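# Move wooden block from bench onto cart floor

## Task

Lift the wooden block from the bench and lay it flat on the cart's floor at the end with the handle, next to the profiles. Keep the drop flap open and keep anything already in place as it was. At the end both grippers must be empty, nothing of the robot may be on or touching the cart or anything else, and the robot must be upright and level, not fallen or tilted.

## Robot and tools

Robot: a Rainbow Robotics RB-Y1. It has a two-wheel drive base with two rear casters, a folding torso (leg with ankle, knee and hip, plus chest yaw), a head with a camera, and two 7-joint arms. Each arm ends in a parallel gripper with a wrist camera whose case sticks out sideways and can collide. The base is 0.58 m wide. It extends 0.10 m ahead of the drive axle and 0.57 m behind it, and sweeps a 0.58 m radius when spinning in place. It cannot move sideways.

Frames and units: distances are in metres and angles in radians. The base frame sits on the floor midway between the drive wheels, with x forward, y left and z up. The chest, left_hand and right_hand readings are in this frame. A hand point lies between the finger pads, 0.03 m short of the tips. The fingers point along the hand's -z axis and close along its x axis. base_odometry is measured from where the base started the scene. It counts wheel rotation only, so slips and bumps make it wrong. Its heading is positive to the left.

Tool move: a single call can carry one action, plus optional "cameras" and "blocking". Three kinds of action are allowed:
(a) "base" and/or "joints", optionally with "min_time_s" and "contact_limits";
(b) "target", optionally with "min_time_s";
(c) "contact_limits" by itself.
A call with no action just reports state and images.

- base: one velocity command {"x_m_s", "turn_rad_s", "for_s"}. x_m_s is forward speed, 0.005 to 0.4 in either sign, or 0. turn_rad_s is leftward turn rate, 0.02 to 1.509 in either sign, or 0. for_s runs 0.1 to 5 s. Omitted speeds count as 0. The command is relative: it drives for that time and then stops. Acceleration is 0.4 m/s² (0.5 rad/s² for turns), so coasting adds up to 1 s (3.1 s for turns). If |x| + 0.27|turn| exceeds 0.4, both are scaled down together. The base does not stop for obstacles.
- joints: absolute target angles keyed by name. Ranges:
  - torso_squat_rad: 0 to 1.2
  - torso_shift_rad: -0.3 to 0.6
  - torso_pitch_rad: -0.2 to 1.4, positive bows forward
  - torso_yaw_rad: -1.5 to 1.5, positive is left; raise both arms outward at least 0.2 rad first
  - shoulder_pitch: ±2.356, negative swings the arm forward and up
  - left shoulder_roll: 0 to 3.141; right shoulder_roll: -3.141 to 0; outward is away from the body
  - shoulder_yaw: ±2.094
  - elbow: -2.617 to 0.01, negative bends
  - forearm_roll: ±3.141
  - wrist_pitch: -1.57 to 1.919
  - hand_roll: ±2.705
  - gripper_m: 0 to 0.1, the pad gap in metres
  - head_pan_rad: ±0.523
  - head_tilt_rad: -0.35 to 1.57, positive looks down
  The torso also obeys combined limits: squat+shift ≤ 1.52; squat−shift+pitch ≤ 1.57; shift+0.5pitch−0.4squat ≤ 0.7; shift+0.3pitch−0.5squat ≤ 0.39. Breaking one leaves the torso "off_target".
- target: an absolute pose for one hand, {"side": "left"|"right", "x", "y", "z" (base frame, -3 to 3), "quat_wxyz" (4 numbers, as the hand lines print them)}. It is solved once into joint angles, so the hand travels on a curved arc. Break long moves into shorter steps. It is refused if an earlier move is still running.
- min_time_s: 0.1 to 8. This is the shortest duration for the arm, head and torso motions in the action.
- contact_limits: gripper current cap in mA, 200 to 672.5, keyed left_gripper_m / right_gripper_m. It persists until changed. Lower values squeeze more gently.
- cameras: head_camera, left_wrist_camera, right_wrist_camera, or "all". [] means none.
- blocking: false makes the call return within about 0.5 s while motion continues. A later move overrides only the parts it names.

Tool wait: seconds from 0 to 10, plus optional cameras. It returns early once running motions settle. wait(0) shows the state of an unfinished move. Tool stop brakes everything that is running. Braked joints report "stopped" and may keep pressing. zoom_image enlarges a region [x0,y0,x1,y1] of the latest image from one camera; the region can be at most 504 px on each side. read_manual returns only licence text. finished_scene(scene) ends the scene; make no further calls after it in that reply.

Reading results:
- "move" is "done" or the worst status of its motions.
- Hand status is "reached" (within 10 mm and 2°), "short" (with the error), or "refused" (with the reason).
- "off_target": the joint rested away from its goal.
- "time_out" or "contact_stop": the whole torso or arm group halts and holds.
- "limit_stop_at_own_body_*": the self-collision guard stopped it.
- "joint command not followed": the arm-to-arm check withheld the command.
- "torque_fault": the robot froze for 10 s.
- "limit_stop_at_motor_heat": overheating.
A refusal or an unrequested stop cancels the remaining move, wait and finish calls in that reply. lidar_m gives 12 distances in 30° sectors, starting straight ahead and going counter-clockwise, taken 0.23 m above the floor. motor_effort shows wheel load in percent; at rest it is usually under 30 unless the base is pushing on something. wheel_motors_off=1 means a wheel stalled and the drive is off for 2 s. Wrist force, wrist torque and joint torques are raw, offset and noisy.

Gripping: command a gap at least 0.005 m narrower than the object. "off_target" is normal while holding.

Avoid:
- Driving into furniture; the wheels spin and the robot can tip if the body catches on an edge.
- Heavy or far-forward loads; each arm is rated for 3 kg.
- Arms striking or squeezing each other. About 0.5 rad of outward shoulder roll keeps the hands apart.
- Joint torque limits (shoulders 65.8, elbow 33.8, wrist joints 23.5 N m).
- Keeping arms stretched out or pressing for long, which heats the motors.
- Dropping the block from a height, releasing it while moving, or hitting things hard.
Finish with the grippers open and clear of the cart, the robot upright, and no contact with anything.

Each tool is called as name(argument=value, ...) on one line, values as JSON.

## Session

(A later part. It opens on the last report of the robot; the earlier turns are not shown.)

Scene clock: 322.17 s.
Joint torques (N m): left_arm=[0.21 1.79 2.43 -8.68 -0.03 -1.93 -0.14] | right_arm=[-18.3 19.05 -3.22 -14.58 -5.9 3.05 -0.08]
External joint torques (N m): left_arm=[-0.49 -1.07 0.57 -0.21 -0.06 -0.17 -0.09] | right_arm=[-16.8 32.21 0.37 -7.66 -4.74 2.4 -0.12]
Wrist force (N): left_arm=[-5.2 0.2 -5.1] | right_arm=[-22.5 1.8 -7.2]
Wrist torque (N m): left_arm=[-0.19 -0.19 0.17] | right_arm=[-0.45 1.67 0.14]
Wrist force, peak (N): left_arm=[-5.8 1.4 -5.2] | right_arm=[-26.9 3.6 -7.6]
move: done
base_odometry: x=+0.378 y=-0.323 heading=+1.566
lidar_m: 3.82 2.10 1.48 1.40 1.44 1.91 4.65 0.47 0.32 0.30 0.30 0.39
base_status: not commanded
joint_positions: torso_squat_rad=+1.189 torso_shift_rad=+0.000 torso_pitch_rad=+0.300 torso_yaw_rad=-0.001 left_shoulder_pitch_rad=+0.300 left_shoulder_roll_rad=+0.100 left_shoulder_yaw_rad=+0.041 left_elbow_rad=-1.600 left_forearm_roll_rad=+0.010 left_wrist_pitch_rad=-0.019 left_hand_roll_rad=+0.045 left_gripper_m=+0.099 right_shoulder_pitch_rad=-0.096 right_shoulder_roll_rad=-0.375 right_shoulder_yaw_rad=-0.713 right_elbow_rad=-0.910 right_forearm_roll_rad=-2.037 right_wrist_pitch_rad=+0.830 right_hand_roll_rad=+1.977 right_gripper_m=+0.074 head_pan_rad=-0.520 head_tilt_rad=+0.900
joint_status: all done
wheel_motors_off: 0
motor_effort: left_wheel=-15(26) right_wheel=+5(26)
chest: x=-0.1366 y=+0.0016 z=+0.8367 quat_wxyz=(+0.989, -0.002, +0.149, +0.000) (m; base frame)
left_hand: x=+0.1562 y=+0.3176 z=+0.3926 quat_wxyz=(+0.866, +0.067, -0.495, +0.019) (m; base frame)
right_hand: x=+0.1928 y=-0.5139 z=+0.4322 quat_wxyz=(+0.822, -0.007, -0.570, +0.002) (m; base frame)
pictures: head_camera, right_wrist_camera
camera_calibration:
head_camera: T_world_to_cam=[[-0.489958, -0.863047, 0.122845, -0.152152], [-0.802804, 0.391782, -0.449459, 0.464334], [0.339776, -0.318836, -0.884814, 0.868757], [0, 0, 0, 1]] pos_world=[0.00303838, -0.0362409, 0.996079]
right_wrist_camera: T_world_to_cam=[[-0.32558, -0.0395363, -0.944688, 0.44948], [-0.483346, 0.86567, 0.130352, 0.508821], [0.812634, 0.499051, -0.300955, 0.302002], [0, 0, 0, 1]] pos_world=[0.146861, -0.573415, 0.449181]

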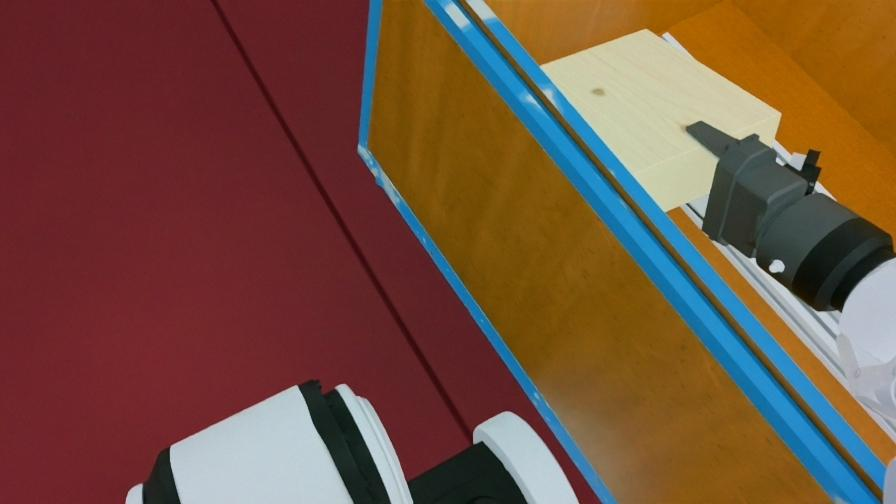

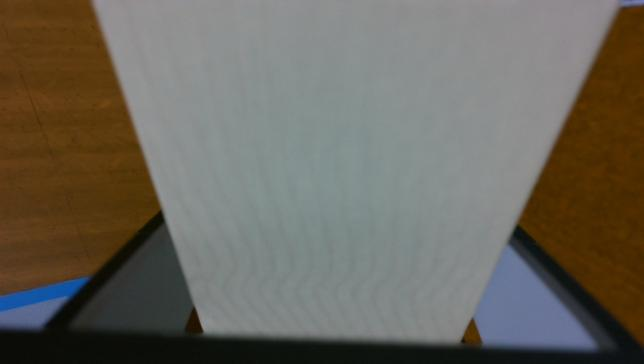

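move(joints={"torso_squat_rad": 0.95}, cameras=["head_camera"])

Scene clock: 328.13 s.
Joint torques (N m): left_arm=[0.46 2.08 2.68 -8.61 0.06 -1.94 -0.02] | right_arm=[-9.13 -16.76 -6.11 -15.2 -5.47 3.21 -0.05]
External joint torques (N m): left_arm=[-0.28 -0.88 0.75 -0.15 0.02 -0.19 0.02] | right_arm=[-7.59 -3.9 -2.63 -8.3 -4.32 2.55 -0.09]
Wrist force (N): left_arm=[-5.1 1.0 -4.8] | right_arm=[-21.3 1.4 -7.1]
Wrist torque (N m): left_arm=[-0.30 -0.15 0.13] | right_arm=[-0.42 1.70 0.15]
Wrist force, peak (N): left_arm=[-5.9 1.4 -4.5] | right_arm=[-25.3 3.2 -9.6]
move: done
base_odometry: x=+0.378 y=-0.323 heading=+1.567
lidar_m: 3.83 2.10 1.46 1.41 1.44 1.91 4.64 0.48 0.32 0.29 0.29 0.38
base_status: not commanded
joint_positions: torso_squat_rad=+0.950 torso_shift_rad=+0.000 torso_pitch_rad=+0.301 torso_yaw_rad=+0.000 left_shoulder_pitch_rad=+0.300 left_shoulder_roll_rad=+0.100 left_shoulder_yaw_rad=+0.041 left_elbow_rad=-1.600 left_forearm_roll_rad=+0.010 left_wrist_pitch_rad=-0.019 left_hand_roll_rad=+0.045 left_gripper_m=+0.099 right_shoulder_pitch_rad=-0.098 right_shoulder_roll_rad=-0.366 right_shoulder_yaw_rad=-0.712 right_elbow_rad=-0.910 right_forearm_roll_rad=-2.037 right_wrist_pitch_rad=+0.830 right_hand_roll_rad=+1.977 right_gripper_m=+0.074 head_pan_rad=-0.520 head_tilt_rad=+0.900
joint_status: all done
wheel_motors_off: 0
motor_effort: left_wheel=-17(18) right_wheel=-1(4)
chest: x=-0.1363 y=-0.0001 z=+0.9832 quat_wxyz=(+0.989, +0.000, +0.150, +0.000) (m; base frame)
left_hand: x=+0.1561 y=+0.3180 z=+0.5403 quat_wxyz=(+0.866, +0.069, -0.494, +0.018) (m; base frame)
right_hand: x=+0.1935 y=-0.5094 z=+0.5739 quat_wxyz=(+0.822, -0.001, -0.570, -0.003) (m; base frame)
pictures: head_camera
camera_calibration:
head_camera: T_world_to_cam=[[-0.489707, -0.863659, 0.119501, -0.168074], [-0.803287, 0.393629, -0.446975, 0.528634], [0.338995, -0.31488, -0.886528, 0.999421], [0, 0, 0, 1]] pos_world=[0.00353926, -0.0385462, 1.14239]

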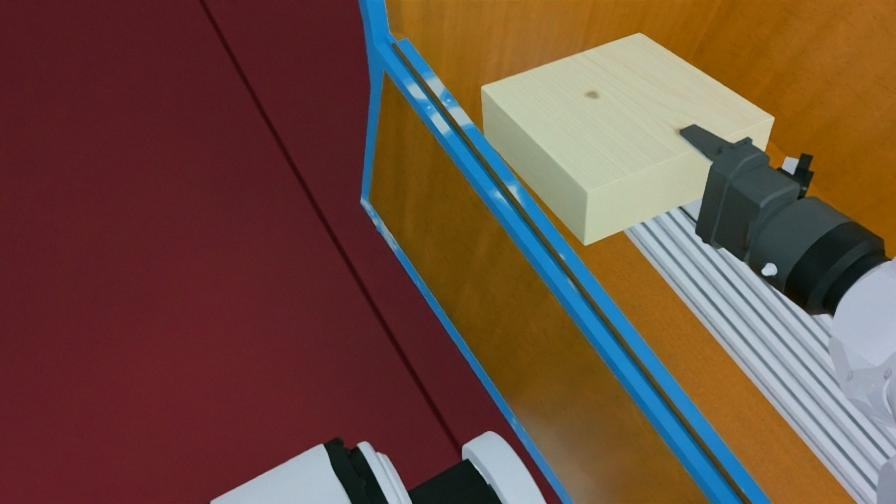

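move(joints={"torso_squat_rad": 0.3})

move(target={"side": "right", "x": 0.19, "y": -0.48, "z": 1.0, "quat_wxyz": [0.9063, 0, -0.4226, 0]}, min_time_s=2)

move(joints={"torso_pitch_rad": 0.0, "left_shoulder_roll_rad": 0.25})

move(base={"x_m_s": -0.15, "for_s": 3.0}, cameras=["head_camera"])

Scene clock: 345.63 s.
Joint torques (N m): left_arm=[0.44 2.1 2.44 -8.52 -0.09 -1.96 -0.04] | right_arm=[-9.33 -17.19 -6.4 -15.2 -5.7 3.12 -0.09]
External joint torques (N m): left_arm=[-0.29 -0.87 0.51 -0.06 -0.13 -0.21 0] | right_arm=[-7.8 -4.34 -2.92 -8.3 -4.55 2.45 -0.14]
Wrist force (N): left_arm=[-4.4 0.6 -4.5] | right_arm=[-22.0 2.1 -7.1]
Wrist torque (N m): left_arm=[-0.24 -0.08 0.13] | right_arm=[-0.40 1.68 0.12]
Wrist force, peak (N): left_arm=[-5.4 0.8 -5.5] | right_arm=[-23.6 2.0 -7.3]
move: done
base_odometry: x=+0.378 y=-0.323 heading=+1.567
lidar_m: 3.84 2.10 1.46 1.40 1.44 1.92 4.63 0.46 0.32 0.29 0.29 0.39
base_status: not commanded
joint_positions: torso_squat_rad=+0.300 torso_shift_rad=+0.000 torso_pitch_rad=+0.301 torso_yaw_rad=+0.000 left_shoulder_pitch_rad=+0.300 left_shoulder_roll_rad=+0.100 left_shoulder_yaw_rad=+0.041 left_elbow_rad=-1.600 left_forearm_roll_rad=+0.010 left_wrist_pitch_rad=-0.019 left_hand_roll_rad=+0.045 left_gripper_m=+0.099 right_shoulder_pitch_rad=-0.098 right_shoulder_roll_rad=-0.366 right_shoulder_yaw_rad=-0.712 right_elbow_rad=-0.910 right_forearm_roll_rad=-2.037 right_wrist_pitch_rad=+0.829 right_hand_roll_rad=+1.977 right_gripper_m=+0.074 head_pan_rad=-0.520 head_tilt_rad=+0.900
joint_status: all done
wheel_motors_off: 0
motor_effort: left_wheel=-17(19) right_wheel=+0(3)
chest: x=-0.1362 y=-0.0001 z=+1.2448 quat_wxyz=(+0.989, +0.000, +0.150, +0.000) (m; base frame)
left_hand: x=+0.1562 y=+0.3180 z=+0.8019 quat_wxyz=(+0.866, +0.069, -0.494, +0.018) (m; base frame)
right_hand: x=+0.1935 y=-0.5094 z=+0.8354 quat_wxyz=(+0.822, -0.001, -0.570, -0.003) (m; base frame)
pictures: none

Scene clock: 347.97 s.
Joint torques (N m): left_arm=[0.4 2.03 2.63 -8.6 -0.08 -2 -0.05] | right_arm=[-4.3 -15.14 -13.66 -12.9 -1.4 -6.04 -0.1]
External joint torques (N m): left_arm=[-0.33 -0.93 0.7 -0.14 -0.12 -0.24 0] | right_arm=[-4.99 -3.46 -5.08 -6.89 -1.34 -4.61 -0.13]
Wrist force (N): left_arm=[-4.6 0.9 -4.7] | right_arm=[-17.9 2.2 -13.9]
Wrist torque (N m): left_arm=[-0.30 -0.10 0.13] | right_arm=[-0.30 1.31 0.27]
Wrist force, peak (N): left_arm=[-5.6 0.6 -4.9] | right_arm=[-25.1 2.9 -8.4]
move: done
base_odometry: x=+0.378 y=-0.323 heading=+1.567
lidar_m: 3.82 2.10 1.49 1.40 1.44 1.92 4.65 0.47 0.32 0.30 0.30 0.37
base_status: not commanded
joint_positions: torso_squat_rad=+0.300 torso_shift_rad=+0.000 torso_pitch_rad=+0.301 torso_yaw_rad=+0.000 left_shoulder_pitch_rad=+0.300 left_shoulder_roll_rad=+0.100 left_shoulder_yaw_rad=+0.041 left_elbow_rad=-1.600 left_forearm_roll_rad=+0.010 left_wrist_pitch_rad=-0.019 left_hand_roll_rad=+0.045 left_gripper_m=+0.099 right_shoulder_pitch_rad=+0.372 right_shoulder_roll_rad=-0.697 right_shoulder_yaw_rad=-0.546 right_elbow_rad=-2.012 right_forearm_roll_rad=-1.128 right_wrist_pitch_rad=+0.762 right_hand_roll_rad=+0.287 right_gripper_m=+0.074 head_pan_rad=-0.520 head_tilt_rad=+0.900
joint_status: all done
wheel_motors_off: 0
motor_effort: left_wheel=-17(18) right_wheel=+0(3)
chest: x=-0.1362 y=-0.0001 z=+1.2448 quat_wxyz=(+0.989, +0.000, +0.150, +0.000) (m; base frame)
left_hand: x=+0.1561 y=+0.3180 z=+0.8019 quat_wxyz=(+0.866, +0.069, -0.494, +0.018) (m; base frame)
right_hand: x=+0.1889 y=-0.4806 z=+0.9986 quat_wxyz=(+0.907, +0.001, -0.422, +0.000) (m; base frame)
right_hand_status: reached (checked arc, planned for 2.0 s): 2 mm and 0.2 deg off.
pictures: none

Scene clock: 349.73 s.
Joint torques (N m): left_arm=[-5.07 3.46 3.81 -9.76 0.05 -2.13 -0.12] | right_arm=[-10.88 -16.74 -13.3 -13.82 -1.61 -7.15 -0.13]
External joint torques (N m): left_arm=[0.69 -1.95 0.51 0.01 -0.01 -0.23 -0.07] | right_arm=[-6.74 -3.37 -5.39 -7.13 -1.5 -5.45 -0.18]
Wrist force (N): left_arm=[-5.9 -0.1 -3.2] | right_arm=[-21.6 2.0 -8.5]
Wrist torque (N m): left_arm=[-0.22 -0.26 0.16] | right_arm=[-0.37 1.60 0.30]
Wrist force, peak (N): left_arm=[-5.4 0.1 -4.6] | right_arm=[-18.8 2.1 -15.3]
move: done
base_odometry: x=+0.378 y=-0.323 heading=+1.567
lidar_m: 3.83 2.11 1.48 1.41 1.44 1.90 4.64 0.45 0.32 0.30 0.29 0.39
base_status: not commanded
joint_positions: torso_squat_rad=+0.300 torso_shift_rad=+0.000 torso_pitch_rad=+0.001 torso_yaw_rad=+0.000 left_shoulder_pitch_rad=+0.300 left_shoulder_roll_rad=+0.250 left_shoulder_yaw_rad=+0.041 left_elbow_rad=-1.600 left_forearm_roll_rad=+0.010 left_wrist_pitch_rad=-0.019 left_hand_roll_rad=+0.045 left_gripper_m=+0.099 right_shoulder_pitch_rad=+0.372 right_shoulder_roll_rad=-0.697 right_shoulder_yaw_rad=-0.546 right_elbow_rad=-2.012 right_forearm_roll_rad=-1.128 right_wrist_pitch_rad=+0.762 right_hand_roll_rad=+0.287 right_gripper_m=+0.074 head_pan_rad=-0.520 head_tilt_rad=+0.900
joint_status: all done
wheel_motors_off: 0
motor_effort: left_wheel=-18(20) right_wheel=+0(3)
chest: x=-0.2277 y=-0.0001 z=+1.2587 quat_wxyz=(+1.000, +0.000, +0.000, +0.000) (m; base frame)
left_hand: x=+0.1813 y=+0.3600 z=+0.9329 quat_wxyz=(+0.781, +0.109, -0.614, -0.033) (m; base frame)
right_hand: x=+0.1555 y=-0.4806 z=+1.1194 quat_wxyz=(+0.833, +0.001, -0.553, +0.000) (m; base frame)
pictures: none

Scene clock: 353.67 s.
Joint torques (N m): left_arm=[-5.6 3.57 3.55 -9.78 -0.1 -2.12 -0.03] | right_arm=[-11.71 -16.73 -13.38 -13.87 -1.59 -7.42 -0.07]
External joint torques (N m): left_arm=[0.16 -1.84 0.25 -0.01 -0.16 -0.22 0.02] | right_arm=[-7.55 -3.35 -5.47 -7.18 -1.47 -5.71 -0.11]
Wrist force (N): left_arm=[-5.0 0.9 -3.3] | right_arm=[-21.9 1.9 -8.1]
Wrist torque (N m): left_arm=[-0.35 -0.11 0.16] | right_arm=[-0.32 1.57 0.32]
Wrist force, peak (N): left_arm=[-6.0 0.7 -3.3] | right_arm=[-22.7 1.8 -8.8]
move: done
base_odometry: x=+0.376 y=-0.773 heading=+1.568
lidar_m: 2.16 2.08 1.46 1.38 1.42 1.90 4.61 2.36 0.36 0.34 0.33 0.44
base_status: done (sent for 3 of 3 s)
joint_positions: torso_squat_rad=+0.300 torso_shift_rad=+0.000 torso_pitch_rad=+0.001 torso_yaw_rad=+0.000 left_shoulder_pitch_rad=+0.300 left_shoulder_roll_rad=+0.250 left_shoulder_yaw_rad=+0.041 left_elbow_rad=-1.600 left_forearm_roll_rad=+0.010 left_wrist_pitch_rad=-0.019 left_hand_roll_rad=+0.045 left_gripper_m=+0.099 right_shoulder_pitch_rad=+0.372 right_shoulder_roll_rad=-0.697 right_shoulder_yaw_rad=-0.546 right_elbow_rad=-2.012 right_forearm_roll_rad=-1.128 right_wrist_pitch_rad=+0.762 right_hand_roll_rad=+0.287 right_gripper_m=+0.074 head_pan_rad=-0.520 head_tilt_rad=+0.900
joint_status: not commanded
wheel_motors_off: 0
motor_effort: left_wheel=+18(44) right_wheel=-18(42)
chest: x=-0.2277 y=-0.0001 z=+1.2587 quat_wxyz=(+1.000, +0.000, +0.000, +0.000) (m; base frame)
left_hand: x=+0.1813 y=+0.3599 z=+0.9329 quat_wxyz=(+0.781, +0.109, -0.614, -0.033) (m; base frame)
right_hand: x=+0.1554 y=-0.4807 z=+1.1193 quat_wxyz=(+0.833, +0.001, -0.553, +0.000) (m; base frame)
pictures: head_camera
camera_calibration:
head_camera: T_world_to_cam=[[-0.503173, -0.863638, -0.0307513, -0.0597279], [-0.635236, 0.393759, -0.664402, 0.890289], [0.585911, -0.314775, -0.746743, 1.15478], [0, 0, 0, 1]] pos_world=[-0.141109, -0.0386461, 1.452]

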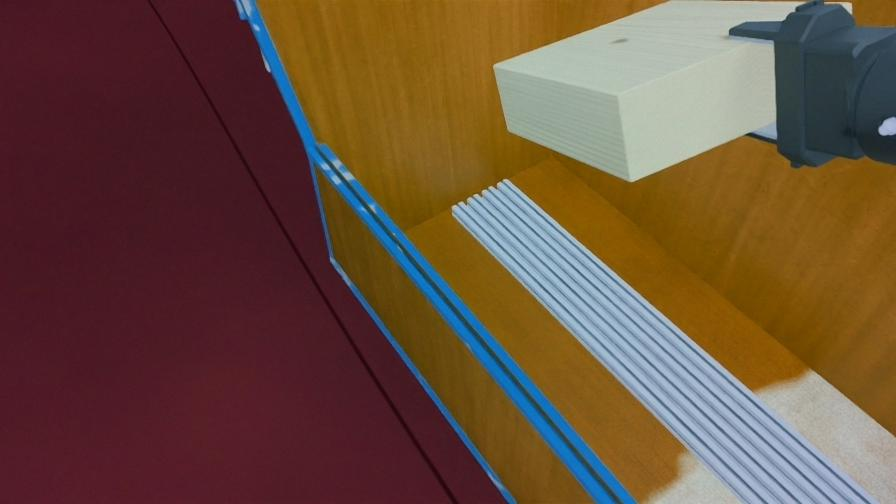

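move(target={"side": "right", "x": 0.24, "y": -0.2, "z": 1.2, "quat_wxyz": [0.8870, 0, -0.4617, 0]}, min_time_s=2)

move(base={"x_m_s": 0.2, "for_s": 2.0})

move(base={"turn_rad_s": -0.6, "for_s": 2.55}, joints={"head_pan_rad": 0.2, "head_tilt_rad": 1.0}, cameras=["head_camera"])

Scene clock: 362.23 s.
Joint torques (N m): left_arm=[-5.45 3.61 3.76 -9.85 0.03 -2.17 -0.01] | right_arm=[-25.62 -8.54 -11.61 -10.39 4.44 -4.97 -0.1]
External joint torques (N m): left_arm=[0.3 -1.79 0.47 -0.08 -0.02 -0.27 0.04] | right_arm=[-10.66 -1.45 -4.63 -6.16 3.25 -3.84 -0.14]
Wrist force (N): left_arm=[-4.9 -0.2 -3.3] | right_arm=[-19.3 1.5 -12.4]
Wrist torque (N m): left_arm=[-0.19 -0.09 0.15] | right_arm=[-0.38 1.48 0.30]
Wrist force, peak (N): left_arm=[-6.1 -0.2 -3.6] | right_arm=[-21.7 0.6 -11.6]
move: done
base_odometry: x=+0.376 y=-0.773 heading=+1.568
lidar_m: 2.16 2.07 1.46 1.38 1.43 1.89 4.61 2.36 0.36 0.33 0.32 0.43
base_status: not commanded
joint_positions: torso_squat_rad=+0.300 torso_shift_rad=+0.000 torso_pitch_rad=+0.001 torso_yaw_rad=+0.000 left_shoulder_pitch_rad=+0.300 left_shoulder_roll_rad=+0.250 left_shoulder_yaw_rad=+0.041 left_elbow_rad=-1.600 left_forearm_roll_rad=+0.010 left_wrist_pitch_rad=-0.019 left_hand_roll_rad=+0.045 left_gripper_m=+0.099 right_shoulder_pitch_rad=-0.566 right_shoulder_roll_rad=-0.696 right_shoulder_yaw_rad=+0.292 right_elbow_rad=-2.277 right_forearm_roll_rad=-0.364 right_wrist_pitch_rad=+1.677 right_hand_roll_rad=-0.765 right_gripper_m=+0.074 head_pan_rad=-0.520 head_tilt_rad=+0.900
joint_status: all done
wheel_motors_off: 0
motor_effort: left_wheel=+18(19) right_wheel=-18(20)
chest: x=-0.2277 y=+0.0000 z=+1.2587 quat_wxyz=(+1.000, +0.000, +0.000, +0.000) (m; base frame)
left_hand: x=+0.1813 y=+0.3600 z=+0.9328 quat_wxyz=(+0.781, +0.109, -0.614, -0.033) (m; base frame)
right_hand: x=+0.2394 y=-0.2002 z=+1.1981 quat_wxyz=(+0.888, +0.000, -0.460, +0.000) (m; base frame)
right_hand_status: reached (checked arc, planned for 2.0 s): 2 mm and 0.3 deg off.
pictures: none

Scene clock: 365.10 s.
Joint torques (N m): left_arm=[-5.03 3.37 3.42 -9.83 -0.03 -2.16 -0.1] | right_arm=[-25.8 -8.46 -11.37 -10.48 4.83 -4.85 -0.26]
External joint torques (N m): left_arm=[0.72 -2.03 0.12 -0.06 -0.09 -0.26 -0.06] | right_arm=[-10.85 -1.36 -4.39 -6.26 3.65 -3.74 -0.3]
Wrist force (N): left_arm=[-6.0 0.2 -2.3] | right_arm=[-19.2 2.8 -12.9]
Wrist torque (N m): left_arm=[-0.20 -0.23 0.17] | right_arm=[-0.44 1.45 0.28]
Wrist force, peak (N): left_arm=[-6.4 -0.4 -2.5] | right_arm=[-20.5 2.7 -12.6]
move: done
base_odometry: x=+0.377 y=-0.373 heading=+1.569
lidar_m: 3.86 2.10 1.48 1.39 1.44 1.90 4.69 0.47 0.33 0.30 0.29 0.40
base_status: done (sent for 2 of 2 s)
joint_positions: torso_squat_rad=+0.300 torso_shift_rad=+0.000 torso_pitch_rad=+0.001 torso_yaw_rad=+0.000 left_shoulder_pitch_rad=+0.300 left_shoulder_roll_rad=+0.250 left_shoulder_yaw_rad=+0.041 left_elbow_rad=-1.600 left_forearm_roll_rad=+0.010 left_wrist_pitch_rad=-0.019 left_hand_roll_rad=+0.045 left_gripper_m=+0.099 right_shoulder_pitch_rad=-0.566 right_shoulder_roll_rad=-0.696 right_shoulder_yaw_rad=+0.292 right_elbow_rad=-2.277 right_forearm_roll_rad=-0.364 right_wrist_pitch_rad=+1.677 right_hand_roll_rad=-0.765 right_gripper_m=+0.074 head_pan_rad=-0.520 head_tilt_rad=+0.900
joint_status: not commanded
wheel_motors_off: 0
motor_effort: left_wheel=+13(38) right_wheel=-13(45)
chest: x=-0.2276 y=+0.0000 z=+1.2587 quat_wxyz=(+1.000, +0.000, +0.000, +0.000) (m; base frame)
left_hand: x=+0.1814 y=+0.3600 z=+0.9328 quat_wxyz=(+0.781, +0.109, -0.614, -0.033) (m; base frame)
right_hand: x=+0.2395 y=-0.2002 z=+1.1980 quat_wxyz=(+0.888, +0.000, -0.459, +0.000) (m; base frame)
pictures: none

Scene clock: 369.20 s.
Joint torques (N m): left_arm=[-5.23 4.06 3.99 -9.84 0.05 -2.11 -0.14] | right_arm=[-25.78 -8.6 -11.5 -10.42 4.74 -4.94 -0.16]
External joint torques (N m): left_arm=[0.52 -1.33 0.69 -0.07 0 -0.21 -0.09] | right_arm=[-10.82 -1.5 -4.52 -6.19 3.56 -3.82 -0.2]
Wrist force (N): left_arm=[-5.5 -0.1 -3.3] | right_arm=[-19.3 1.6 -11.8]
Wrist torque (N m): left_arm=[-0.18 -0.20 0.14] | right_arm=[-0.45 1.47 0.28]
Wrist force, peak (N): left_arm=[-5.9 0.1 -3.7] | right_arm=[-19.7 1.4 -13.2]
move: done
base_odometry: x=+0.377 y=-0.373 heading=+0.030
lidar_m: 0.29 0.30 0.40 4.14 2.04 1.47 1.40 1.47 1.97 5.00 0.45 0.31
base_status: done (sent for 2.57 of 2.57 s)
joint_positions: torso_squat_rad=+0.300 torso_shift_rad=+0.000 torso_pitch_rad=+0.001 torso_yaw_rad=+0.000 left_shoulder_pitch_rad=+0.300 left_shoulder_roll_rad=+0.250 left_shoulder_yaw_rad=+0.041 left_elbow_rad=-1.600 left_forearm_roll_rad=+0.010 left_wrist_pitch_rad=-0.019 left_hand_roll_rad=+0.045 left_gripper_m=+0.099 right_shoulder_pitch_rad=-0.566 right_shoulder_roll_rad=-0.696 right_shoulder_yaw_rad=+0.292 right_elbow_rad=-2.277 right_forearm_roll_rad=-0.364 right_wrist_pitch_rad=+1.677 right_hand_roll_rad=-0.765 right_gripper_m=+0.074 head_pan_rad=+0.200 head_tilt_rad=+1.000
joint_status: all done
wheel_motors_off: 0
motor_effort: left_wheel=+21(39) right_wheel=+1(48)
chest: x=-0.2276 y=+0.0000 z=+1.2587 quat_wxyz=(+1.000, +0.000, +0.000, +0.000) (m; base frame)
left_hand: x=+0.1813 y=+0.3600 z=+0.9328 quat_wxyz=(+0.781, +0.109, -0.614, -0.033) (m; base frame)
right_hand: x=+0.2395 y=-0.2002 z=+1.1980 quat_wxyz=(+0.888, +0.000, -0.459, +0.000) (m; base frame)
pictures: head_camera
camera_calibration:
head_camera: T_world_to_cam=[[0.188153, -0.98168, -0.0300538, 0.0815321], [-0.798629, -0.135114, -0.58646, 0.743051], [0.571656, 0.134346, -0.80942, 1.24332], [0, 0, 0, 1]] pos_world=[-0.132668, 0.0134002, 1.44459]

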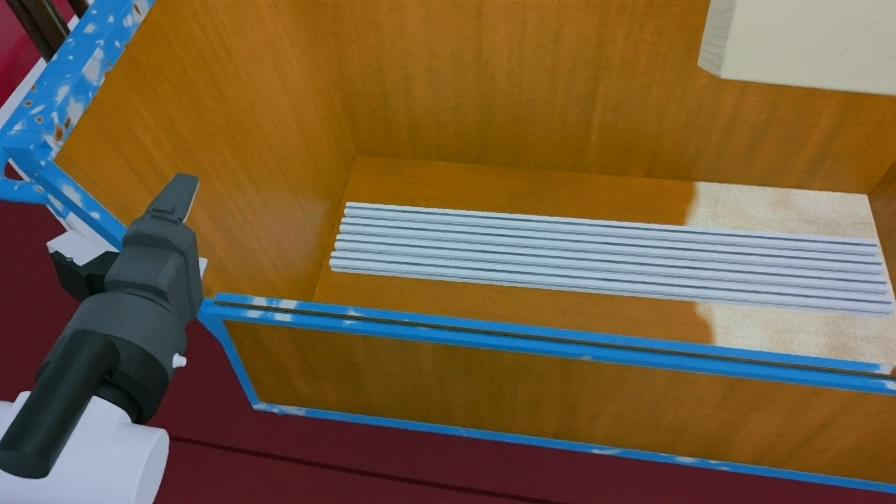

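move(base={"turn_rad_s": 0.2, "for_s": 0.3})

move(base={"x_m_s": 0.1, "for_s": 0.5}, joints={"left_shoulder_roll_rad": 0.35, "left_elbow_rad": -2.0, "left_shoulder_pitch_rad": 0.6})

move(target={"side": "right", "x": 0.13, "y": -0.45, "z": 1.2, "quat_wxyz": [0.9063, 0, -0.4226, 0]}, min_time_s=2)

move(joints={"torso_yaw_rad": 1.0, "torso_shift_rad": 0.15}, min_time_s=3, cameras=["head_camera"])

Scene clock: 379.90 s.
Joint torques (N m): left_arm=[-5.38 3.86 3.48 -9.87 0 -2.09 -0.04] | right_arm=[-25.77 -8.68 -11.88 -10.36 4.65 -4.94 -0.19]
External joint torques (N m): left_arm=[0.37 -1.54 0.19 -0.1 -0.05 -0.19 0.01] | right_arm=[-10.82 -1.58 -4.9 -6.14 3.46 -3.81 -0.23]
Wrist force (N): left_arm=[-5.2 0.4 -3.1] | right_arm=[-19.2 2.5 -12.5]
Wrist torque (N m): left_arm=[-0.25 -0.12 0.19] | right_arm=[-0.45 1.46 0.29]
Wrist force, peak (N): left_arm=[-6.0 0.5 -3.2] | right_arm=[-20.2 1.1 -12.8]
move: done
base_odometry: x=+0.377 y=-0.373 heading=+0.075
lidar_m: 0.28 0.30 0.42 4.94 1.95 1.45 1.40 1.49 2.05 4.22 0.42 0.30
base_status: done (sent for 0.3 of 0.3 s)
joint_positions: torso_squat_rad=+0.300 torso_shift_rad=+0.000 torso_pitch_rad=+0.001 torso_yaw_rad=+0.000 left_shoulder_pitch_rad=+0.300 left_shoulder_roll_rad=+0.250 left_shoulder_yaw_rad=+0.041 left_elbow_rad=-1.600 left_forearm_roll_rad=+0.010 left_wrist_pitch_rad=-0.019 left_hand_roll_rad=+0.045 left_gripper_m=+0.099 right_shoulder_pitch_rad=-0.566 right_shoulder_roll_rad=-0.696 right_shoulder_yaw_rad=+0.292 right_elbow_rad=-2.277 right_forearm_roll_rad=-0.364 right_wrist_pitch_rad=+1.677 right_hand_roll_rad=-0.765 right_gripper_m=+0.074 head_pan_rad=+0.200 head_tilt_rad=+1.000
joint_status: not commanded
wheel_motors_off: 0
motor_effort: left_wheel=-3(7) right_wheel=+1(17)
chest: x=-0.2276 y=+0.0000 z=+1.2587 quat_wxyz=(+1.000, +0.000, +0.000, +0.000) (m; base frame)
left_hand: x=+0.1813 y=+0.3600 z=+0.9328 quat_wxyz=(+0.781, +0.109, -0.614, -0.033) (m; base frame)
right_hand: x=+0.2395 y=-0.2002 z=+1.1980 quat_wxyz=(+0.888, +0.000, -0.459, +0.000) (m; base frame)
pictures: none

Scene clock: 381.00 s.
Joint torques (N m): left_arm=[-1.48 4.45 5.06 -9.8 0.07 -1.88 0] | right_arm=[-25.55 -8.88 -12.13 -10.34 4.57 -5.03 -0.23]
External joint torques (N m): left_arm=[-0.2 -1.11 0.67 -0.08 0 -0.02 0.04] | right_arm=[-10.59 -1.78 -5.14 -6.11 3.39 -3.83 -0.27]
Wrist force (N): left_arm=[-4.8 -0.6 -2.4] | right_arm=[-20.1 1.8 -12.0]
Wrist torque (N m): left_arm=[-0.14 -0.11 0.18] | right_arm=[-0.53 1.41 0.26]
Wrist force, peak (N): left_arm=[-7.5 0.0 -2.5] | right_arm=[-19.3 2.3 -14.8]
move: done
base_odometry: x=+0.427 y=-0.369 heading=+0.073
lidar_m: 0.24 0.25 0.34 4.71 2.03 1.50 1.44 1.53 2.13 4.09 0.36 0.26
base_status: done (sent for 0.5 of 0.5 s)
joint_positions: torso_squat_rad=+0.300 torso_shift_rad=+0.000 torso_pitch_rad=+0.001 torso_yaw_rad=+0.000 left_shoulder_pitch_rad=+0.600 left_shoulder_roll_rad=+0.350 left_shoulder_yaw_rad=+0.041 left_elbow_rad=-2.000 left_forearm_roll_rad=+0.010 left_wrist_pitch_rad=-0.019 left_hand_roll_rad=+0.045 left_gripper_m=+0.099 right_shoulder_pitch_rad=-0.566 right_shoulder_roll_rad=-0.696 right_shoulder_yaw_rad=+0.292 right_elbow_rad=-2.277 right_forearm_roll_rad=-0.364 right_wrist_pitch_rad=+1.677 right_hand_roll_rad=-0.765 right_gripper_m=+0.074 head_pan_rad=+0.200 head_tilt_rad=+1.000
joint_status: all done
wheel_motors_off: 0
motor_effort: left_wheel=-19(31) right_wheel=+21(44)
chest: x=-0.2276 y=+0.0000 z=+1.2587 quat_wxyz=(+1.000, +0.000, +0.000, +0.000) (m; base frame)
left_hand: x=+0.1166 y=+0.3598 z=+1.0128 quat_wxyz=(+0.746, +0.134, -0.646, -0.088) (m; base frame)
right_hand: x=+0.2395 y=-0.2002 z=+1.1979 quat_wxyz=(+0.888, +0.000, -0.459, +0.000) (m; base frame)
pictures: none

Scene clock: 383.33 s.
Joint torques (N m): left_arm=[-1.58 4.42 5.34 -9.62 -0.04 -2.08 -0.1] | right_arm=[-12.21 -18.92 -14.46 -7.37 0.33 -6.26 -0.18]
External joint torques (N m): left_arm=[-0.3 -1.14 0.94 0.09 -0.11 -0.22 -0.06] | right_arm=[-6.43 -4.2 -7.07 -3.74 -0.02 -4.79 -0.22]
Wrist force (N): left_arm=[-4.8 -0.5 -2.8] | right_arm=[-18.2 1.6 -13.8]
Wrist torque (N m): left_arm=[-0.19 -0.12 0.17] | right_arm=[-0.33 1.35 0.09]
Wrist force, peak (N): left_arm=[-5.8 0.1 -3.1] | right_arm=[-20.0 2.8 -14.7]
move: done
base_odometry: x=+0.427 y=-0.369 heading=+0.073
lidar_m: 0.24 0.25 0.34 4.71 2.03 1.49 1.45 1.54 2.13 4.08 0.36 0.26
base_status: not commanded
joint_positions: torso_squat_rad=+0.300 torso_shift_rad=+0.000 torso_pitch_rad=+0.001 torso_yaw_rad=+0.000 left_shoulder_pitch_rad=+0.600 left_shoulder_roll_rad=+0.350 left_shoulder_yaw_rad=+0.041 left_elbow_rad=-2.000 left_forearm_roll_rad=+0.010 left_wrist_pitch_rad=-0.019 left_hand_roll_rad=+0.045 left_gripper_m=+0.099 right_shoulder_pitch_rad=+0.192 right_shoulder_roll_rad=-0.909 right_shoulder_yaw_rad=-0.719 right_elbow_rad=-2.224 right_forearm_roll_rad=-1.113 right_wrist_pitch_rad=+1.434 right_hand_roll_rad=-0.119 right_gripper_m=+0.074 head_pan_rad=+0.200 head_tilt_rad=+1.000
joint_status: all done
wheel_motors_off: 0
motor_effort: left_wheel=-18(19) right_wheel=+23(25)
chest: x=-0.2277 y=-0.0001 z=+1.2587 quat_wxyz=(+1.000, +0.000, +0.000, +0.000) (m; base frame)
left_hand: x=+0.1166 y=+0.3598 z=+1.0129 quat_wxyz=(+0.746, +0.134, -0.646, -0.088) (m; base frame)
right_hand: x=+0.1293 y=-0.4500 z=+1.1989 quat_wxyz=(+0.907, -0.001, -0.422, -0.002) (m; base frame)
right_hand_status: reached (checked arc, planned for 2.0 s): 1 mm and 0.3 deg off.
pictures: none

Scene clock: 386.63 s.
Joint torques (N m): left_arm=[-1.45 4.39 5.25 -9.63 0.08 -1.86 -0.12] | right_arm=[-12.18 -18.62 -14.38 -7.38 0.61 -6.15 -0.25]
External joint torques (N m): left_arm=[-0.17 -1.17 0.85 0.08 0.01 0 -0.07] | right_arm=[-6.39 -3.9 -6.98 -3.75 0.26 -4.67 -0.29]
Wrist force (N): left_arm=[-5.5 -0.1 -2.6] | right_arm=[-18.7 2.1 -13.9]
Wrist torque (N m): left_arm=[-0.21 -0.17 0.14] | right_arm=[-0.42 1.29 0.05]
Wrist force, peak (N): left_arm=[-5.9 -0.7 -2.1] | right_arm=[-18.3 1.8 -14.7]
move: done
base_odometry: x=+0.427 y=-0.369 heading=+0.073
lidar_m: 0.24 0.25 0.34 4.70 2.02 1.50 1.45 1.54 2.13 4.09 0.36 0.25
base_status: not commanded
joint_positions: torso_squat_rad=+0.300 torso_shift_rad=+0.150 torso_pitch_rad=+0.001 torso_yaw_rad=+1.000 left_shoulder_pitch_rad=+0.600 left_shoulder_roll_rad=+0.350 left_shoulder_yaw_rad=+0.041 left_elbow_rad=-2.000 left_forearm_roll_rad=+0.010 left_wrist_pitch_rad=-0.019 left_hand_roll_rad=+0.045 left_gripper_m=+0.099 right_shoulder_pitch_rad=+0.192 right_shoulder_roll_rad=-0.909 right_shoulder_yaw_rad=-0.719 right_elbow_rad=-2.224 right_forearm_roll_rad=-1.113 right_wrist_pitch_rad=+1.434 right_hand_roll_rad=-0.119 right_gripper_m=+0.074 head_pan_rad=+0.200 head_tilt_rad=+1.000
joint_status: all done
wheel_motors_off: 0
motor_effort: left_wheel=-16(18) right_wheel=+21(27)
chest: x=-0.1276 y=+0.0001 z=+1.2511 quat_wxyz=(+0.878, +0.000, +0.000, +0.479) (m; base frame)
left_hand: x=-0.2445 y=+0.4843 z=+1.0055 quat_wxyz=(+0.697, +0.427, -0.503, +0.280) (m; base frame)
right_hand: x=+0.4439 y=+0.0574 z=+1.1911 quat_wxyz=(+0.797, +0.202, -0.370, +0.432) (m; base frame)
pictures: head_camera
camera_calibration:
head_camera: T_world_to_cam=[[0.927733, -0.371983, -0.0306563, 0.157587], [-0.318006, -0.744763, -0.586686, 0.880191], [0.195405, 0.554037, -0.809234, 1.13176], [0, 0, 0, 1]] pos_world=[-0.0874448, 0.0871167, 1.43709]

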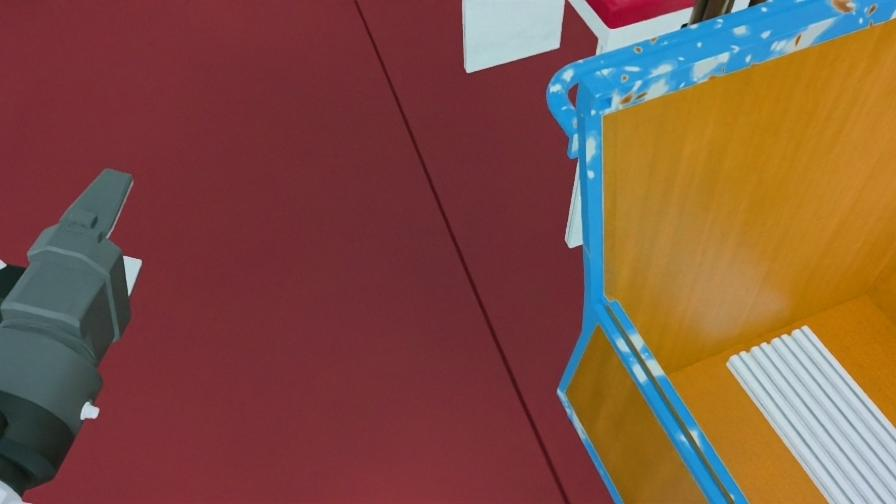

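move(target={"side": "right", "x": 0.38, "y": 0.0, "z": 1.3, "quat_wxyz": [0.7304, 0.2687, -0.4653, 0.4217]}, min_time_s=1.5)

move(joints={"torso_pitch_rad": 0.6, "torso_shift_rad": 0.2}, min_time_s=2.5, cameras=["head_camera"])

Scene clock: 393.47 s.
Joint torques (N m): left_arm=[-1.48 4.38 5.35 -9.63 0.13 -1.89 0.01] | right_arm=[-6.67 -14.88 -12.37 -1.78 0.71 -7.51 0.02]
External joint torques (N m): left_arm=[-0.2 -1.18 0.95 0.09 0.06 -0.03 0.05] | right_arm=[-5.38 -1.29 -7.37 -0.86 0.41 -5.8 -0.03]
Wrist force (N): left_arm=[-5.0 -0.4 -2.6] | right_arm=[-21.2 1.4 -8.9]
Wrist torque (N m): left_arm=[-0.21 -0.13 0.14] | right_arm=[-0.25 1.58 0.14]
Wrist force, peak (N): left_arm=[-5.7 -1.4 -2.7] | right_arm=[-23.6 2.6 -8.8]
move: done
base_odometry: x=+0.427 y=-0.369 heading=+0.073
lidar_m: 0.23 0.26 0.35 4.72 2.02 1.50 1.45 1.54 2.14 4.08 0.35 0.26
base_status: not commanded
joint_positions: torso_squat_rad=+0.300 torso_shift_rad=+0.150 torso_pitch_rad=+0.001 torso_yaw_rad=+1.000 left_shoulder_pitch_rad=+0.600 left_shoulder_roll_rad=+0.350 left_shoulder_yaw_rad=+0.041 left_elbow_rad=-2.000 left_forearm_roll_rad=+0.010 left_wrist_pitch_rad=-0.019 left_hand_roll_rad=+0.045 left_gripper_m=+0.099 right_shoulder_pitch_rad=+0.312 right_shoulder_roll_rad=-0.825 right_shoulder_yaw_rad=-1.259 right_elbow_rad=-2.464 right_forearm_roll_rad=-1.493 right_wrist_pitch_rad=+1.501 right_hand_roll_rad=-0.109 right_gripper_m=+0.074 head_pan_rad=+0.200 head_tilt_rad=+1.000
joint_status: all done
wheel_motors_off: 0
motor_effort: left_wheel=-16(17) right_wheel=+21(24)
chest: x=-0.1276 y=+0.0001 z=+1.2511 quat_wxyz=(+0.878, +0.000, +0.000, +0.479) (m; base frame)
left_hand: x=-0.2445 y=+0.4843 z=+1.0055 quat_wxyz=(+0.697, +0.427, -0.503, +0.280) (m; base frame)
right_hand: x=+0.3798 y=+0.0001 z=+1.2989 quat_wxyz=(+0.731, +0.268, -0.464, +0.422) (m; base frame)
right_hand_status: reached (checked arc, planned for 1.5 s): 1 mm and 0.2 deg off.
pictures: none

Scene clock: 396.27 s.
Joint torques (N m): left_arm=[4.32 9.17 10.1 -5.14 0.02 -1.37 -0.09] | right_arm=[-4.17 -10.43 -9.45 -10.03 -2.98 -5.53 0.03]
External joint torques (N m): left_arm=[-0.6 -1.82 1.08 0.21 -0.1 -0.23 -0.07] | right_arm=[-5.54 -1.97 -4.37 -5.07 -2.39 -4.24 -0.01]
Wrist force (N): left_arm=[-2.8 -3.3 -3.6] | right_arm=[-14.8 -10.2 -13.2]
Wrist torque (N m): left_arm=[0.05 0.01 0.11] | right_arm=[-0.69 1.06 -0.38]
Wrist force, peak (N): left_arm=[-3.9 -3.6 -4.0] | right_arm=[-16.0 -13.4 -13.4]
move: done
base_odometry: x=+0.427 y=-0.369 heading=+0.073
lidar_m: 0.24 0.25 0.35 4.70 2.03 1.49 1.45 1.52 2.12 4.06 0.37 0.26
base_status: not commanded
joint_positions: torso_squat_rad=+0.300 torso_shift_rad=+0.200 torso_pitch_rad=+0.601 torso_yaw_rad=+1.000 left_shoulder_pitch_rad=+0.600 left_shoulder_roll_rad=+0.350 left_shoulder_yaw_rad=+0.041 left_elbow_rad=-2.000 left_forearm_roll_rad=+0.010 left_wrist_pitch_rad=-0.019 left_hand_roll_rad=+0.045 left_gripper_m=+0.099 right_shoulder_pitch_rad=+0.312 right_shoulder_roll_rad=-0.825 right_shoulder_yaw_rad=-1.260 right_elbow_rad=-2.463 right_forearm_roll_rad=-1.493 right_wrist_pitch_rad=+1.500 right_hand_roll_rad=-0.109 right_gripper_m=+0.074 head_pan_rad=+0.200 head_tilt_rad=+1.000
joint_status: all done
wheel_motors_off: 0
motor_effort: left_wheel=-14(16) right_wheel=+18(26)
chest: x=+0.0801 y=+0.0001 z=+1.1911 quat_wxyz=(+0.838, +0.142, +0.260, +0.458) (m; base frame)
left_hand: x=-0.1551 y=+0.4843 z=+1.0544 quat_wxyz=(+0.815, +0.491, -0.274, +0.141) (m; base frame)
right_hand: x=+0.5263 y=-0.0003 z=+0.9438 quat_wxyz=(+0.836, +0.381, -0.227, +0.323) (m; base frame)
pictures: head_camera
camera_calibration:
head_camera: T_world_to_cam=[[0.748269, -0.372166, -0.549169, 0.595113], [-0.593867, -0.744724, -0.30448, 0.596919], [-0.295662, 0.553966, -0.778271, 1.04502], [0, 0, 0, 1]] pos_world=[0.218158, 0.0871167, 1.32187]

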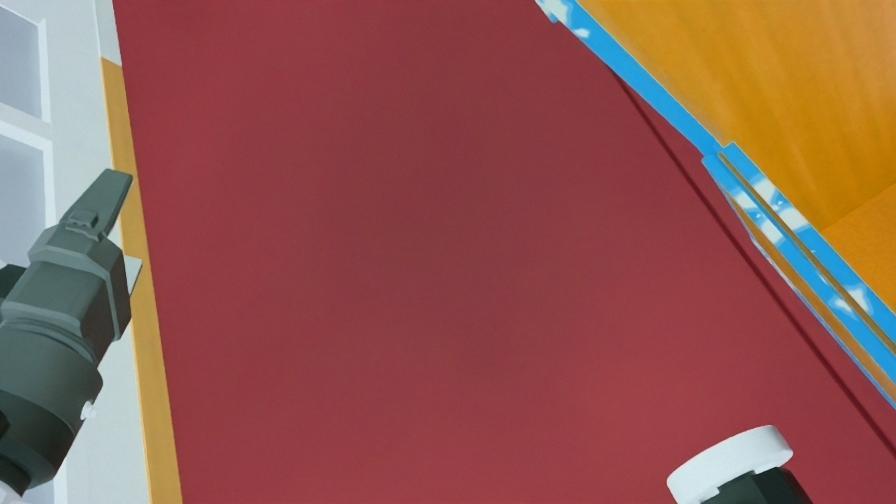

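move(target={"side": "right", "x": 0.43, "y": 0.08, "z": 0.95, "quat_wxyz": [0.6239, 0.3066, -0.2909, 0.6574]}, min_time_s=2)

move(joints={"head_pan_rad": -0.52, "head_tilt_rad": 0.8}, cameras=["head_camera"])

Scene clock: 399.47 s.
Joint torques (N m): left_arm=[4.49 8.96 10.26 -5.1 0.06 -1.33 -0.05] | right_arm=[-9.19 -9.35 -6.16 -9.12 -2.35 -5.82 0.44]
External joint torques (N m): left_arm=[-0.43 -2.03 1.24 0.25 -0.06 -0.19 -0.03] | right_arm=[-7.81 -1.42 -1.45 -4.56 -1.83 -4.43 0.4]
Wrist force (N): left_arm=[-3.0 -2.9 -3.9] | right_arm=[-18.4 0.3 -14.2]
Wrist torque (N m): left_arm=[-0.02 -0.03 0.13] | right_arm=[-0.21 1.38 -0.50]
Wrist force, peak (N): left_arm=[-3.5 -2.5 -4.9] | right_arm=[-18.6 -0.4 -14.5]
move: short
base_odometry: x=+0.427 y=-0.369 heading=+0.073
lidar_m: 0.24 0.25 0.35 4.71 2.02 1.50 1.45 1.55 2.12 4.08 0.36 0.25
base_status: not commanded
joint_positions: torso_squat_rad=+0.300 torso_shift_rad=+0.200 torso_pitch_rad=+0.601 torso_yaw_rad=+1.000 left_shoulder_pitch_rad=+0.600 left_shoulder_roll_rad=+0.350 left_shoulder_yaw_rad=+0.041 left_elbow_rad=-2.000 left_forearm_roll_rad=+0.010 left_wrist_pitch_rad=-0.019 left_hand_roll_rad=+0.045 left_gripper_m=+0.099 right_shoulder_pitch_rad=+0.260 right_shoulder_roll_rad=-1.008 right_shoulder_yaw_rad=-0.901 right_elbow_rad=-2.616 right_forearm_roll_rad=-1.464 right_wrist_pitch_rad=+1.464 right_hand_roll_rad=+0.352 right_gripper_m=+0.074 head_pan_rad=+0.200 head_tilt_rad=+1.000
joint_status: all done
wheel_motors_off: 0
motor_effort: left_wheel=-14(15) right_wheel=+16(19)
chest: x=+0.0801 y=+0.0001 z=+1.1911 quat_wxyz=(+0.838, +0.142, +0.260, +0.458) (m; base frame)
left_hand: x=-0.1551 y=+0.4843 z=+1.0544 quat_wxyz=(+0.815, +0.491, -0.274, +0.141) (m; base frame)
right_hand: x=+0.4305 y=+0.0796 z=+0.9489 quat_wxyz=(+0.603, +0.349, -0.258, +0.669) (m; base frame)
right_hand_status: short (checked arc, as near as the solve gets, planned for 2.0 s): 1 mm and 6.8 deg off. The place is met; only the turn is off.
pictures: none

Scene clock: 400.60 s.
Joint torques (N m): left_arm=[4.27 9.48 10.36 -5.16 0.06 -1.32 0.09] | right_arm=[-8.84 -9.52 -6.34 -9.11 -2.23 -5.9 0.52]
External joint torques (N m): left_arm=[-0.65 -1.51 1.35 0.18 -0.06 -0.18 0.11] | right_arm=[-7.46 -1.58 -1.62 -4.55 -1.75 -4.52 0.48]
Wrist force (N): left_arm=[-2.8 -3.4 -3.4] | right_arm=[-18.0 -0.2 -13.9]
Wrist torque (N m): left_arm=[0.00 0.01 0.12] | right_arm=[-0.10 1.35 -0.47]
Wrist force, peak (N): left_arm=[-2.6 -3.7 -4.9] | right_arm=[-18.7 0.1 -14.4]
move: done
base_odometry: x=+0.427 y=-0.369 heading=+0.073
lidar_m: 0.23 0.25 0.34 4.69 2.02 1.50 1.44 1.54 2.11 4.07 0.36 0.26
base_status: not commanded
joint_positions: torso_squat_rad=+0.300 torso_shift_rad=+0.200 torso_pitch_rad=+0.601 torso_yaw_rad=+1.000 left_shoulder_pitch_rad=+0.600 left_shoulder_roll_rad=+0.350 left_shoulder_yaw_rad=+0.041 left_elbow_rad=-2.000 left_forearm_roll_rad=+0.010 left_wrist_pitch_rad=-0.019 left_hand_roll_rad=+0.045 left_gripper_m=+0.099 right_shoulder_pitch_rad=+0.260 right_shoulder_roll_rad=-1.008 right_shoulder_yaw_rad=-0.901 right_elbow_rad=-2.616 right_forearm_roll_rad=-1.464 right_wrist_pitch_rad=+1.464 right_hand_roll_rad=+0.352 right_gripper_m=+0.074 head_pan_rad=-0.520 head_tilt_rad=+0.800
joint_status: all done
wheel_motors_off: 0
motor_effort: left_wheel=-13(14) right_wheel=+17(19)
chest: x=+0.0801 y=+0.0001 z=+1.1911 quat_wxyz=(+0.838, +0.142, +0.260, +0.458) (m; base frame)
left_hand: x=-0.1551 y=+0.4843 z=+1.0544 quat_wxyz=(+0.815, +0.491, -0.274, +0.141) (m; base frame)
right_hand: x=+0.4305 y=+0.0796 z=+0.9489 quat_wxyz=(+0.603, +0.349, -0.258, +0.669) (m; base frame)
pictures: head_camera
camera_calibration:
head_camera: T_world_to_cam=[[0.359704, -0.888665, -0.284408, 0.326374], [-0.920982, -0.289251, -0.261011, 0.596235], [0.149686, 0.355821, -0.922489, 1.15282], [0, 0, 0, 1]] pos_world=[0.259163, 0.0523019, 1.31191]

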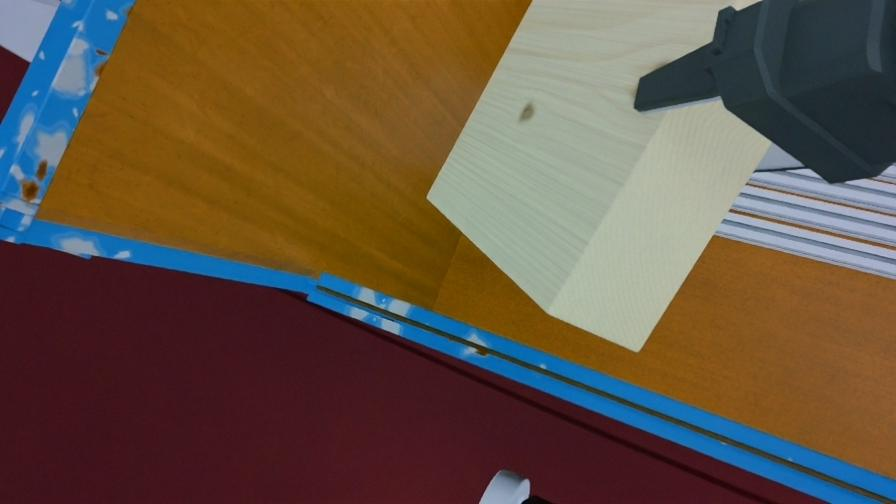

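move(target={"side": "right", "x": 0.485, "y": 0.15, "z": 0.82, "quat_wxyz": [0.5962, 0.3627, -0.3442, 0.6282]}, min_time_s=2, cameras=["head_camera"])

Scene clock: 404.93 s.
Joint torques (N m): left_arm=[4.3 9.24 10.24 -5.16 0.12 -1.41 -0.07] | right_arm=[-13.21 -5.91 -4.12 -17.05 -4.7 -4.4 0.5]
External joint torques (N m): left_arm=[-0.63 -1.75 1.22 0.19 0 -0.27 -0.05] | right_arm=[-9.28 0.55 -0.79 -8.33 -3.68 -3.37 0.46]
Wrist force (N): left_arm=[-2.6 -2.9 -3.2] | right_arm=[-20.0 0.8 -10.7]
Wrist torque (N m): left_arm=[-0.05 0.02 0.11] | right_arm=[0.02 1.51 -0.55]
Wrist force, peak (N): left_arm=[-3.3 -3.7 -4.1] | right_arm=[-21.0 1.0 -11.5]
move: done
base_odometry: x=+0.427 y=-0.369 heading=+0.073
lidar_m: 0.24 0.25 0.35 4.70 2.03 1.49 1.44 1.52 2.13 4.08 0.35 0.26
base_status: not commanded
joint_positions: torso_squat_rad=+0.300 torso_shift_rad=+0.200 torso_pitch_rad=+0.601 torso_yaw_rad=+1.000 left_shoulder_pitch_rad=+0.600 left_shoulder_roll_rad=+0.350 left_shoulder_yaw_rad=+0.041 left_elbow_rad=-2.000 left_forearm_roll_rad=+0.010 left_wrist_pitch_rad=-0.019 left_hand_roll_rad=+0.045 left_gripper_m=+0.099 right_shoulder_pitch_rad=+0.083 right_shoulder_roll_rad=-0.728 right_shoulder_yaw_rad=-0.516 right_elbow_rad=-2.117 right_forearm_roll_rad=-1.166 right_wrist_pitch_rad=+1.142 right_hand_roll_rad=+0.923 right_gripper_m=+0.074 head_pan_rad=-0.520 head_tilt_rad=+0.800
joint_status: all done
wheel_motors_off: 0
motor_effort: left_wheel=-14(14) right_wheel=+18(19)
chest: x=+0.0801 y=+0.0001 z=+1.1911 quat_wxyz=(+0.838, +0.142, +0.260, +0.458) (m; base frame)
left_hand: x=-0.1551 y=+0.4843 z=+1.0544 quat_wxyz=(+0.815, +0.491, -0.274, +0.141) (m; base frame)
right_hand: x=+0.4846 y=+0.1491 z=+0.8183 quat_wxyz=(+0.597, +0.362, -0.342, +0.628) (m; base frame)
right_hand_status: reached (checked arc, planned for 2.0 s): 2 mm and 0.3 deg off.
pictures: head_camera
camera_calibration:
head_camera: T_world_to_cam=[[0.359704, -0.888665, -0.284408, 0.326374], [-0.920982, -0.289251, -0.261011, 0.596235], [0.149686, 0.355821, -0.922489, 1.15282], [0, 0, 0, 1]] pos_world=[0.259163, 0.0523019, 1.31191]

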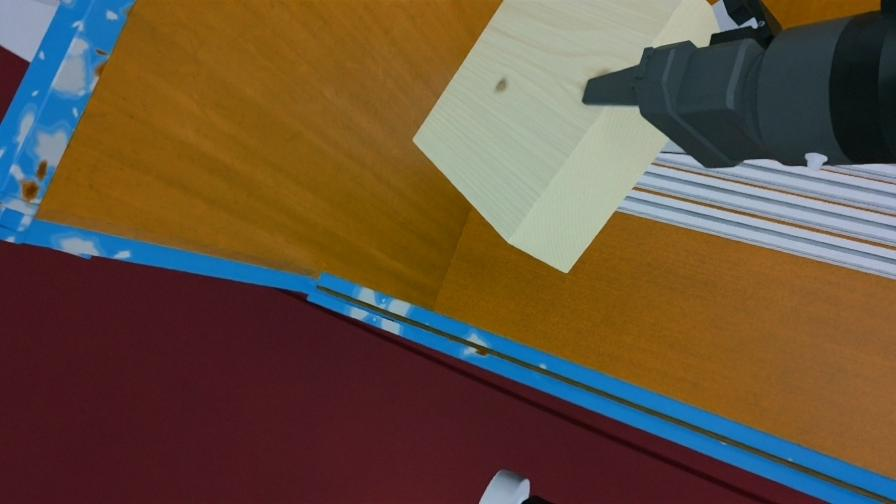

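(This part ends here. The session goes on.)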